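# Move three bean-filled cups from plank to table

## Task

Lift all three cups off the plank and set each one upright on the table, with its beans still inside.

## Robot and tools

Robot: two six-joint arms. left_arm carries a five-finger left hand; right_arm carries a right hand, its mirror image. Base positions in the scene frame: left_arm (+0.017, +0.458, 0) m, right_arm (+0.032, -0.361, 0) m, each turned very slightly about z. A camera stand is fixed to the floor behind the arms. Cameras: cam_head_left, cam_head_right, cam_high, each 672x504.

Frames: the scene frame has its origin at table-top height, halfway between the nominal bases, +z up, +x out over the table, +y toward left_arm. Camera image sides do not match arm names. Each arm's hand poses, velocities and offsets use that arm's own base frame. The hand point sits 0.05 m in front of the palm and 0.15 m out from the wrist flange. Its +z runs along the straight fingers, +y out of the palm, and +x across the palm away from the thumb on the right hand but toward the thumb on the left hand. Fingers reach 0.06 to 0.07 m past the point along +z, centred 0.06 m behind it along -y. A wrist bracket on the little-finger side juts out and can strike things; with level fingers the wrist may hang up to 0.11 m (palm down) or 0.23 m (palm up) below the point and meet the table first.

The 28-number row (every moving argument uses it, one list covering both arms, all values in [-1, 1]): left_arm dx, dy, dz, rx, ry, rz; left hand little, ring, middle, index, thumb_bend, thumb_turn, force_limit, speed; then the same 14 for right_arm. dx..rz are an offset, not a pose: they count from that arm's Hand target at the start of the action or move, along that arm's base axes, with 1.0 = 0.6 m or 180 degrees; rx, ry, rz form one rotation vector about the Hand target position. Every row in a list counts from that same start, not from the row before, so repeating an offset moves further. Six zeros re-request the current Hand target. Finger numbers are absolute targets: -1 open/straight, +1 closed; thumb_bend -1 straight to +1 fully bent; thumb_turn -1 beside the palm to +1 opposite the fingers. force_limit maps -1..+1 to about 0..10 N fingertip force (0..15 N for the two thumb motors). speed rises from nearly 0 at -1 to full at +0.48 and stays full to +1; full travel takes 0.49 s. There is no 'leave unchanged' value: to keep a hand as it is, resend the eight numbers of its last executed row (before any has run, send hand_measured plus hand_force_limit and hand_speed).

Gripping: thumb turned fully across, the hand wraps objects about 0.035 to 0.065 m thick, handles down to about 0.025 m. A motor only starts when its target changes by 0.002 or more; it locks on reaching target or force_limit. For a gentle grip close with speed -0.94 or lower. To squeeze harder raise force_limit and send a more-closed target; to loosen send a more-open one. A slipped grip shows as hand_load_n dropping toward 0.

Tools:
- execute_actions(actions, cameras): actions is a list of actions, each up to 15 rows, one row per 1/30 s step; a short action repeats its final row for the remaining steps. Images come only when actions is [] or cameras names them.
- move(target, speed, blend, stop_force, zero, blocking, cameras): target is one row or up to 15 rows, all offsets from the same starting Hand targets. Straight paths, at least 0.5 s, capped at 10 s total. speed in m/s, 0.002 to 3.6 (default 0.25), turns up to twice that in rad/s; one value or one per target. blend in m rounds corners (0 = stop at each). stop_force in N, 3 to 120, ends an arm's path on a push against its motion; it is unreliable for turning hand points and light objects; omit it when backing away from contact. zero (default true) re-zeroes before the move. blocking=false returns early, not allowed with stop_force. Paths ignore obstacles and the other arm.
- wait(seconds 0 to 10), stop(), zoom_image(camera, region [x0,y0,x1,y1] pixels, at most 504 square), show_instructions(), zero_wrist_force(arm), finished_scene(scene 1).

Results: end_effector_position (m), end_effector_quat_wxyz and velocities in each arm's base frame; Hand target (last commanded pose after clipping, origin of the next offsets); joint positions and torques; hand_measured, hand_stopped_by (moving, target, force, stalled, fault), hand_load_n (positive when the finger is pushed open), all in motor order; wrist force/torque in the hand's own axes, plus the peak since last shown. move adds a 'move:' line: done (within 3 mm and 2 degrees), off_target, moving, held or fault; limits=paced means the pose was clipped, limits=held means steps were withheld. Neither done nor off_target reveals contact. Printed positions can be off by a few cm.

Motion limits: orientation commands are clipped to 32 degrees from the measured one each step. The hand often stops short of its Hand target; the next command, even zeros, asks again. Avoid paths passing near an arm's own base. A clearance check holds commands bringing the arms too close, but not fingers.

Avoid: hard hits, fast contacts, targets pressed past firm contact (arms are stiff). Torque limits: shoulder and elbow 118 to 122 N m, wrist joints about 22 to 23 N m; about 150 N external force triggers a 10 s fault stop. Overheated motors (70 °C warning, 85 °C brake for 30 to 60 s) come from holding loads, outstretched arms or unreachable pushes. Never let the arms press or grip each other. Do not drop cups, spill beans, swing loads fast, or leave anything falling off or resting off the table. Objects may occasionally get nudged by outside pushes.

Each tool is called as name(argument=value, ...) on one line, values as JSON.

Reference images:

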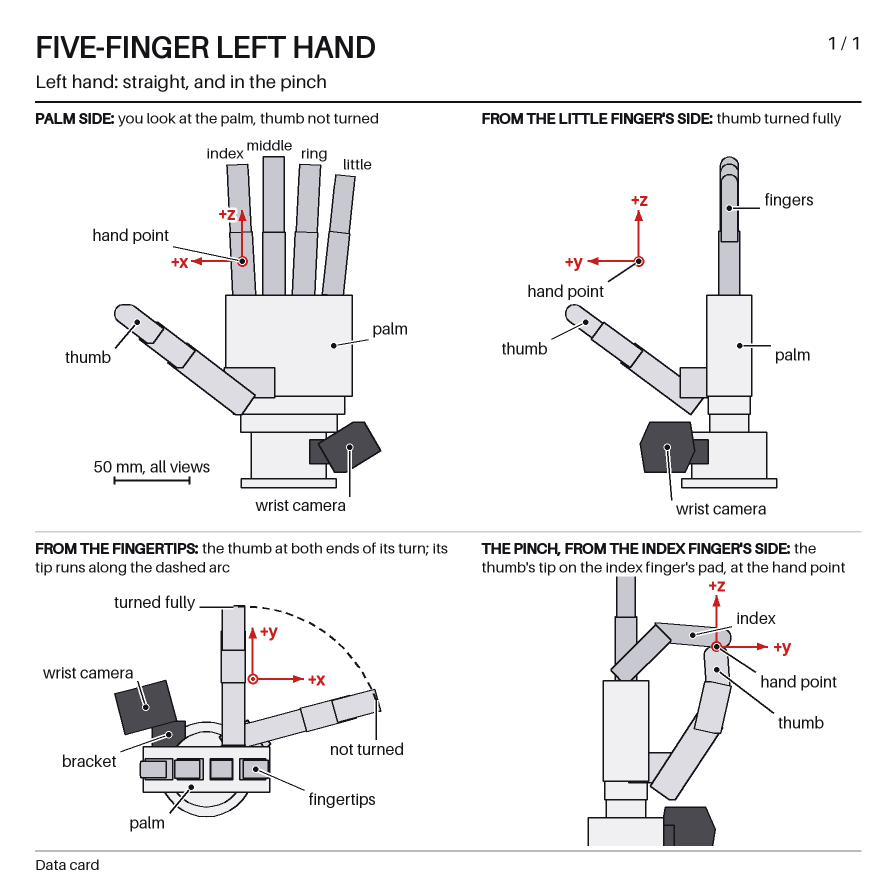

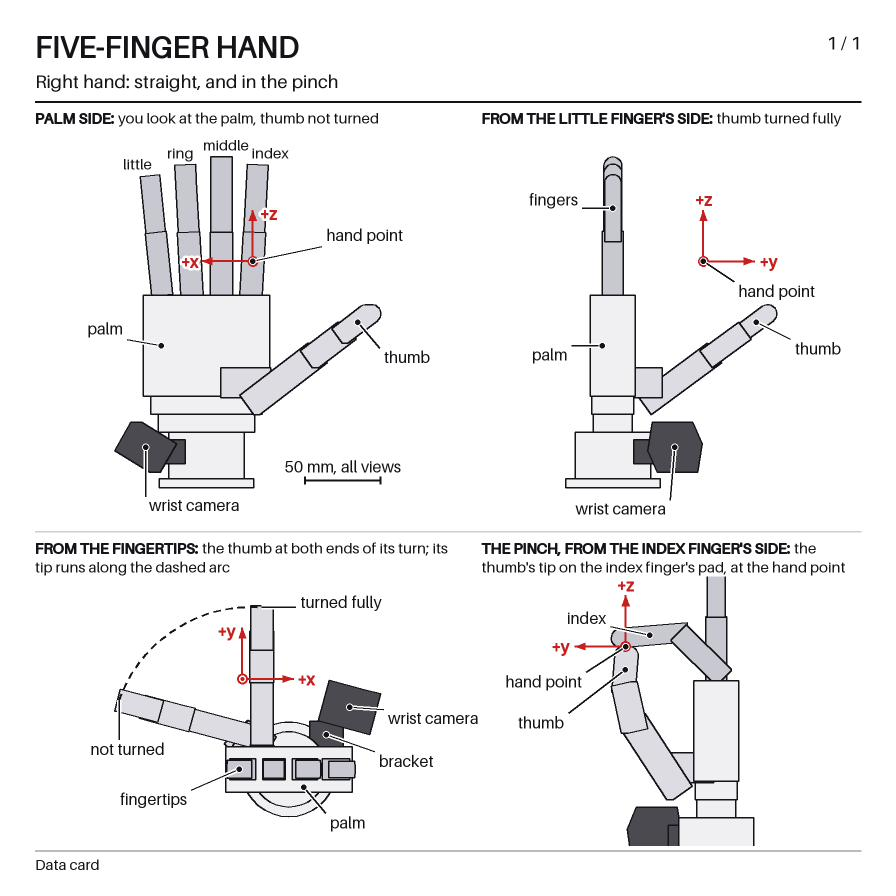

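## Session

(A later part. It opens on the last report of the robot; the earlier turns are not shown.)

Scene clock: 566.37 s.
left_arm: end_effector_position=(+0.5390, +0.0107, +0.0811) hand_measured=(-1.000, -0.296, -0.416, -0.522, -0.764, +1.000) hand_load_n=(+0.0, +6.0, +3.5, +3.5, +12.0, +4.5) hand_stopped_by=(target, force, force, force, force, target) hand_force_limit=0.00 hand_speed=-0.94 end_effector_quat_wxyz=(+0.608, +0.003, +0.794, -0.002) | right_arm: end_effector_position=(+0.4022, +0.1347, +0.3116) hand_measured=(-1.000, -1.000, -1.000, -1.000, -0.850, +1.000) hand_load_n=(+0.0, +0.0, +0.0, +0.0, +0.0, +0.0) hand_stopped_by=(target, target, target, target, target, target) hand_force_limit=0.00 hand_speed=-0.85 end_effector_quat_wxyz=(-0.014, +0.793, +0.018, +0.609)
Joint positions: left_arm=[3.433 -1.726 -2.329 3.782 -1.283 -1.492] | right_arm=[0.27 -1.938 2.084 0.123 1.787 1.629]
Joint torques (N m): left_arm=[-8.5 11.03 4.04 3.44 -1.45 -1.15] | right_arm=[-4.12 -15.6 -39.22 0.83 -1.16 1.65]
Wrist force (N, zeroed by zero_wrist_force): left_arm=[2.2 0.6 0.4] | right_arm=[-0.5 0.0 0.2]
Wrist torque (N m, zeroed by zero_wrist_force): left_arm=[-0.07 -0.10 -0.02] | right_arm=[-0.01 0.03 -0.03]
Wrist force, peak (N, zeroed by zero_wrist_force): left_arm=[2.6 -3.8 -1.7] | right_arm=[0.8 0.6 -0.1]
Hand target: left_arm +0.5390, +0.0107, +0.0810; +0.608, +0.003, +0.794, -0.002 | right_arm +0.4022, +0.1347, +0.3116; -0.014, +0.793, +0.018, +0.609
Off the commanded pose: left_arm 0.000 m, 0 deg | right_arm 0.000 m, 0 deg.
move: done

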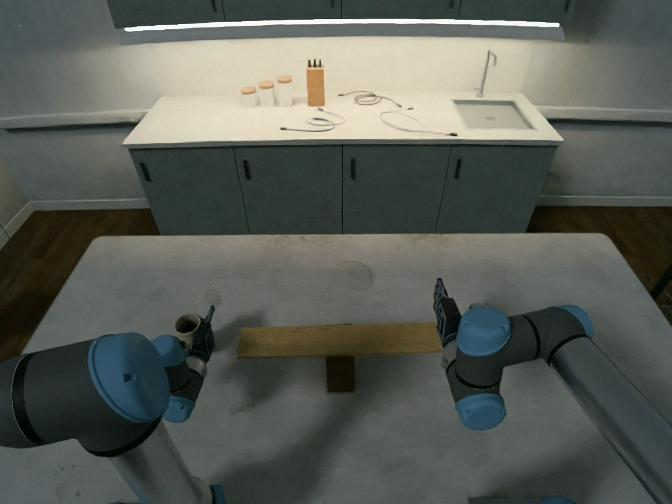

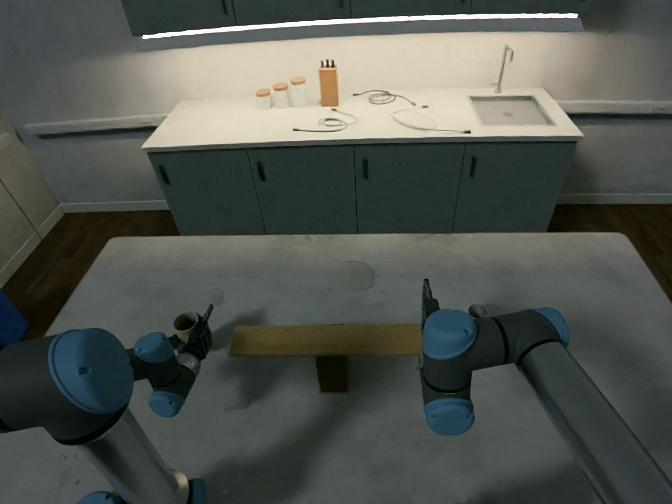

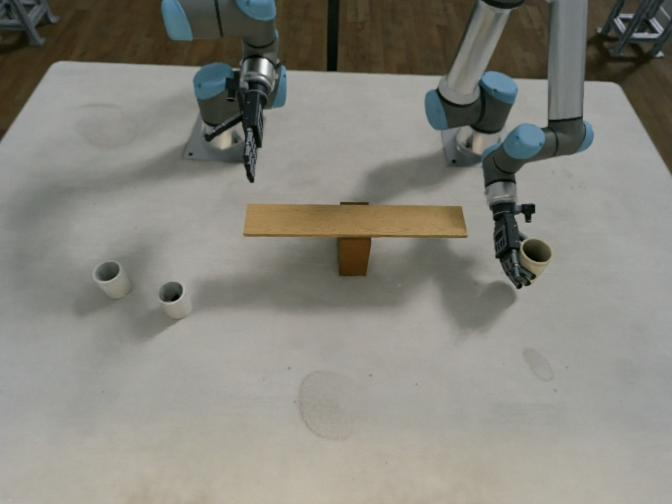

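move(target=[0,0,-0.09,0,0,0,-1,0.15,0.15,0.15,0.1,1,0.0,-0.94,0,0,0,0,0,0,-1,-1,-1,-1,-0.85,1,0.0,-0.85], speed=0.015, stop_force=3, cameras=["all"])

zoom_image(camera="cam_high", region=[460, 160, 620, 300])

zoom_image(camera="cam_head_left", region=[130, 260, 290, 420])

Scene clock: 573.13 s.
left_arm: end_effector_position=(+0.5390, +0.0107, +0.0371) hand_measured=(-1.000, -0.296, -0.416, -0.522, -0.764, +1.000) hand_load_n=(+0.0, +7.0, +3.5, +2.5, +12.0, +2.0) hand_stopped_by=(target, force, force, force, force, target) hand_force_limit=0.00 hand_speed=-0.94 end_effector_quat_wxyz=(+0.608, +0.003, +0.794, -0.002) | right_arm: end_effector_position=(+0.4022, +0.1347, +0.3116) hand_measured=(-1.000, -1.000, -1.000, -1.000, -0.850, +1.000) hand_load_n=(+0.0, +0.0, +0.0, +0.0, +0.0, +0.0) hand_stopped_by=(target, target, target, target, target, target) hand_force_limit=0.00 hand_speed=-0.85 end_effector_quat_wxyz=(-0.014, +0.793, +0.018, +0.609)
Joint positions: left_arm=[3.433 -1.847 -2.361 3.935 -1.283 -1.492] | right_arm=[0.27 -1.938 2.084 0.123 1.787 1.629]
Joint torques (N m): left_arm=[1.18 34.28 21.11 -0.43 1.11 1.05] | right_arm=[-3.6 -15.9 -38.92 0.78 -1.13 1.35]
Wrist force (N, zeroed by zero_wrist_force): left_arm=[-1.2 1.0 -0.1] | right_arm=[-0.3 0.1 0.0]
Wrist torque (N m, zeroed by zero_wrist_force): left_arm=[-0.03 -0.05 -0.02] | right_arm=[0.02 0.02 -0.02]
Wrist force, peak (N, zeroed by zero_wrist_force): left_arm=[-6.2 -0.2 -4.3] | right_arm=[-0.6 0.3 0.3]
Hand target: left_arm +0.5390, +0.0107, +0.0371; +0.608, +0.003, +0.794, -0.002 (not the last commanded pose) | right_arm +0.4022, +0.1347, +0.3116; -0.014, +0.793, +0.018, +0.609
Off the commanded pose: left_arm 0.010 m, 0 deg | right_arm 0.000 m, 0 deg.
move: contact (left_arm)

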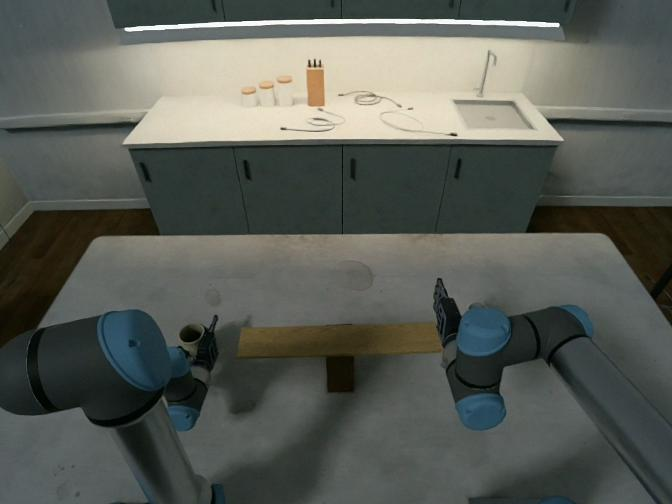

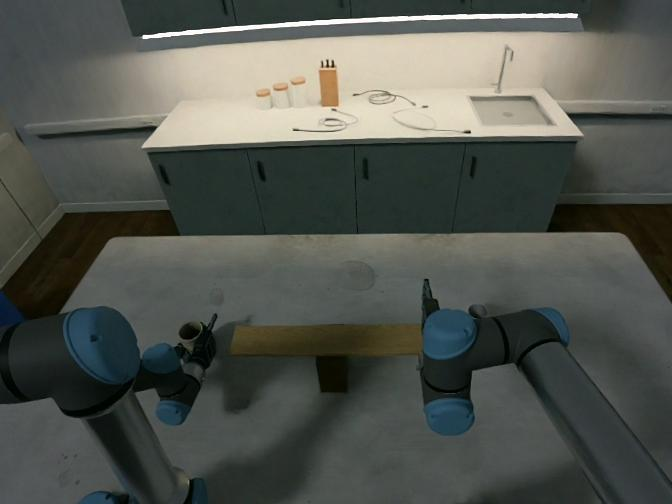

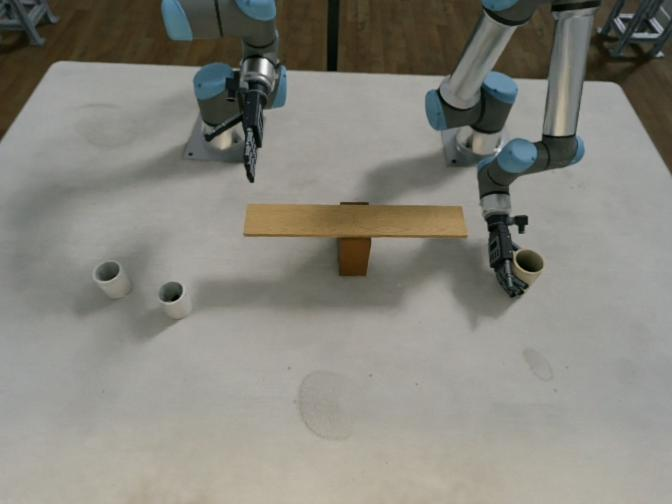

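Scaled by 3.150 from the camera's 672x504 image, which has a finer 960x720 frame.

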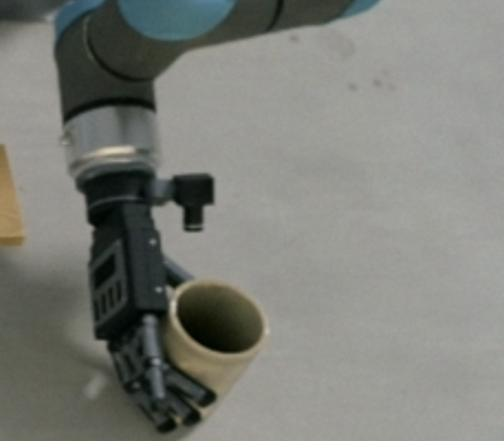

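Scaled by 3.150 from the camera's 672x504 image, which has a finer 960x720 frame.

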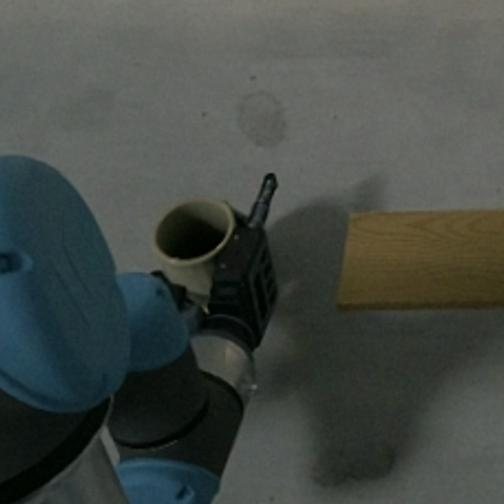

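execute_actions(actions=[[[0,0,0,0,0,0,-1,-1,-1,-1,-1,1,0.0,-0.85,0,0,0,0,0,0,-1,-1,-1,-1,-0.85,1,0.0,-0.85]]], cameras=["cam_high"])

zoom_image(camera="cam_high", region=[460, 160, 620, 300])

Scene clock: 577.40 s.
left_arm: end_effector_position=(+0.5390, +0.0107, +0.0371) hand_measured=(-1.000, -1.000, -1.000, -1.000, -1.000, +1.000) hand_load_n=(+0.0, +0.0, +0.0, +0.0, +0.0, +0.5) hand_stopped_by=(target, target, target, target, target, target) hand_force_limit=0.00 hand_speed=-0.85 end_effector_quat_wxyz=(+0.608, +0.003, +0.794, -0.002) | right_arm: end_effector_position=(+0.4022, +0.1347, +0.3116) hand_measured=(-1.000, -1.000, -1.000, -1.000, -0.850, +1.000) hand_load_n=(+0.0, +0.0, +0.0, +0.0, +0.0, +0.0) hand_stopped_by=(target, target, target, target, target, target) hand_force_limit=0.00 hand_speed=-0.85 end_effector_quat_wxyz=(-0.014, +0.793, +0.018, +0.609)
Joint positions: left_arm=[3.433 -1.847 -2.361 3.935 -1.283 -1.492] | right_arm=[0.27 -1.938 2.084 0.123 1.787 1.629]
Joint torques (N m): left_arm=[0.58 23.59 18.74 0.43 0.85 1.04] | right_arm=[-4.28 -15.4 -39.39 0.8 -0.9 1.42]
Wrist force (N, zeroed by zero_wrist_force): left_arm=[-1.4 0.6 -0.6] | right_arm=[-0.7 -0.3 -0.1]
Wrist torque (N m, zeroed by zero_wrist_force): left_arm=[-0.05 -0.13 -0.06] | right_arm=[-0.03 0.07 -0.06]
Wrist force, peak (N, zeroed by zero_wrist_force): left_arm=[-2.4 1.8 -2.2] | right_arm=[-0.8 -0.1 -0.1]
Hand target: left_arm +0.5390, +0.0107, +0.0371; +0.608, +0.003, +0.794, -0.002 | right_arm +0.4022, +0.1347, +0.3116; -0.014, +0.793, +0.018, +0.609
Off the commanded pose: left_arm 0.000 m, 0 deg | right_arm 0.000 m, 0 deg.
Step readings (end_effector_position of left_arm | right_arm):
0: (+0.5390, +0.0107, +0.0371) | (+0.4022, +0.1347, +0.3116)
1: (+0.5390, +0.0107, +0.0371) | (+0.4022, +0.1347, +0.3116)
2: (+0.5390, +0.0107, +0.0371) | (+0.4022, +0.1347, +0.3116)
4: (+0.5390, +0.0107, +0.0371) | (+0.4022, +0.1347, +0.3116)
8: (+0.5390, +0.0107, +0.0371) | (+0.4022, +0.1347, +0.3116)
15: (+0.5390, +0.0107, +0.0371) | (+0.4022, +0.1347, +0.3116)
Images, in order (width x height): cam_high 672x504.

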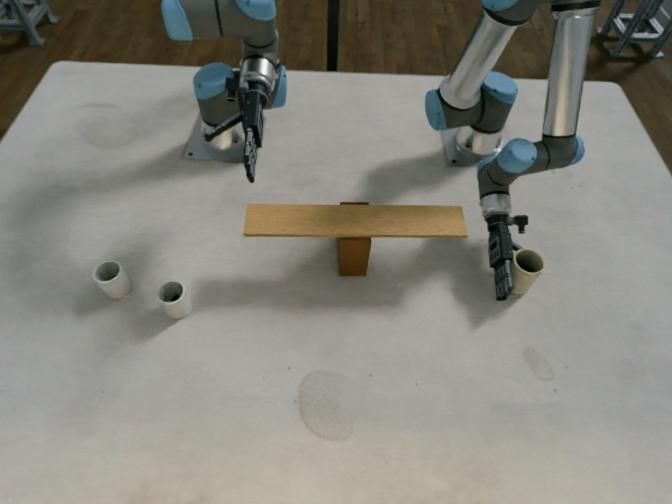

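Scaled by 3.150 from the camera's 672x504 image, which has a finer 960x720 frame.

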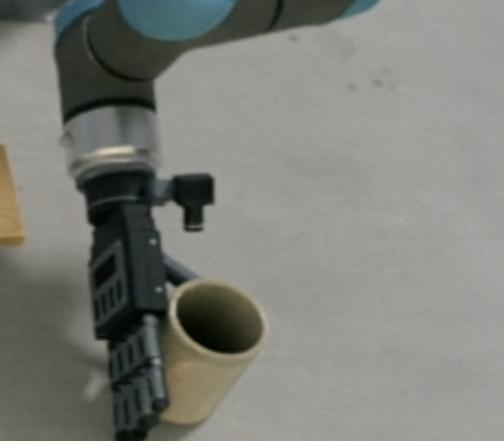

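move(target=[[0,-0.0042,0,0,0,0,-1,-1,-1,-1,-1,1,0.0,-0.85,0,0,0,0,0,0,-1,-1,-1,-1,-0.85,1,0.0,-0.85],[0,-0.0042,0.05,0,0,0,-1,-1,-1,-1,-1,1,0.0,-0.85,0,0,0,0,0,0,-1,-1,-1,-1,-0.85,1,0.0,-0.85],[0,-0.0042,0.33,0,0,0,-1,-1,-1,-1,-1,1,0.0,-0.85,0,0,0,0,0,0,-1,-1,-1,-1,-0.85,1,0.0,-0.85]], speed=[0.02,0.05,0.12], blend=[0,0.01,0], cameras=["all"])

zoom_image(camera="cam_high", region=[440, 160, 600, 320])

zoom_image(camera="cam_high", region=[80, 220, 220, 340])

Scene clock: 583.03 s.
left_arm: end_effector_position=(+0.5390, +0.0081, +0.2351) hand_measured=(-1.000, -1.000, -1.000, -1.000, -1.000, +1.000) hand_load_n=(+0.0, +0.0, +0.5, -0.5, +0.0, +0.5) hand_stopped_by=(target, target, target, target, target, target) hand_force_limit=0.00 hand_speed=-0.85 end_effector_quat_wxyz=(+0.608, +0.003, +0.794, -0.002) | right_arm: end_effector_position=(+0.4022, +0.1347, +0.3116) hand_measured=(-1.000, -1.000, -1.000, -1.000, -0.850, +1.000) hand_load_n=(+0.0, +0.0, +0.0, +0.0, +0.0, +0.0) hand_stopped_by=(target, target, target, target, target, target) hand_force_limit=0.00 hand_speed=-0.85 end_effector_quat_wxyz=(-0.014, +0.793, +0.018, +0.609)
Joint positions: left_arm=[3.424 -1.446 -2.112 3.284 -1.292 -1.494] | right_arm=[0.27 -1.938 2.084 0.123 1.787 1.629]
Joint torques (N m): left_arm=[9.1 24.08 30.07 -0.58 1.27 1.3] | right_arm=[-3.49 -15.99 -39.14 0.58 -0.95 1.51]
Wrist force (N, zeroed by zero_wrist_force): left_arm=[-1.6 0.2 -0.6] | right_arm=[-0.2 0.0 -0.1]
Wrist torque (N m, zeroed by zero_wrist_force): left_arm=[-0.04 -0.05 -0.04] | right_arm=[0.01 0.01 -0.02]
Wrist force, peak (N, zeroed by zero_wrist_force): left_arm=[-2.1 0.4 -0.7] | right_arm=[-0.8 0.0 0.0]
Hand target: left_arm +0.5390, +0.0081, +0.2351; +0.608, +0.003, +0.794, -0.002 | right_arm +0.4022, +0.1347, +0.3116; -0.014, +0.793, +0.018, +0.609
Off the commanded pose: left_arm 0.000 m, 0 deg | right_arm 0.000 m, 0 deg.
move: done

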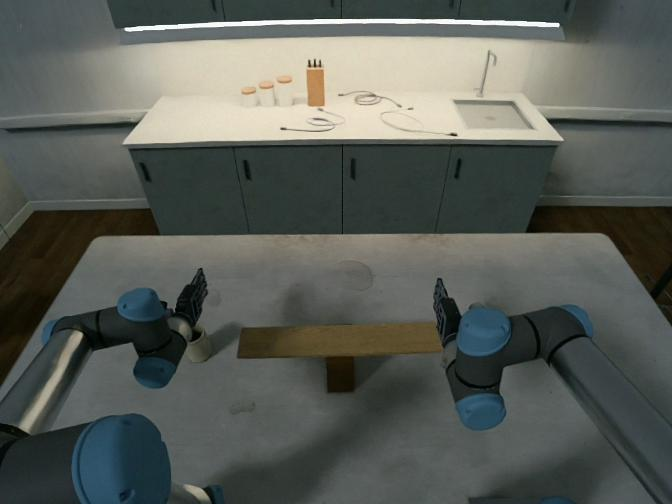

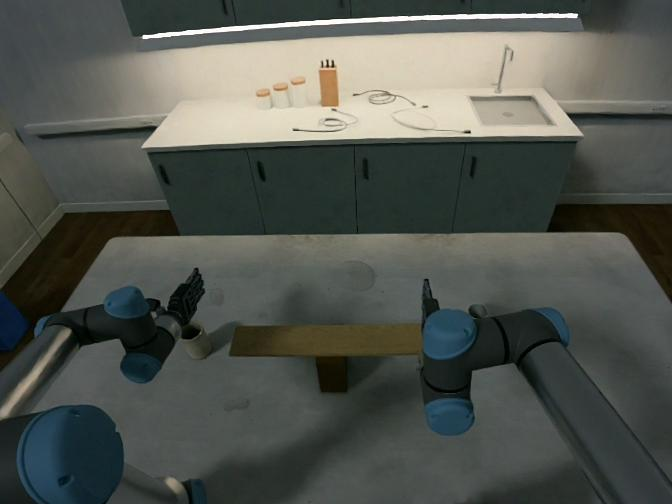

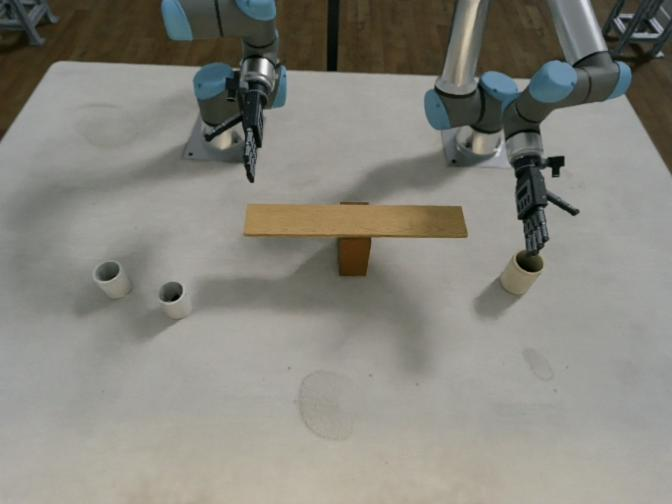

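Scaled by 3.150 from the camera's 672x504 image, which has a finer 960x720 frame.

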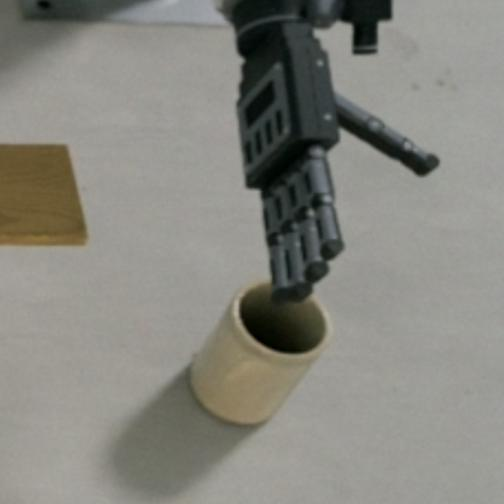

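Scaled by 3.600 from the camera's 672x504 image, which has a finer 960x720 frame.

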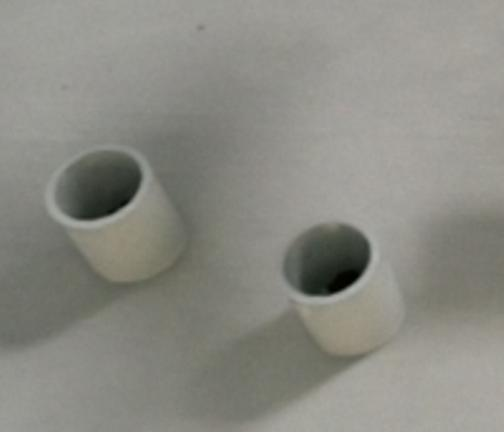

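finished_scene()

The scene is finished: the task was done.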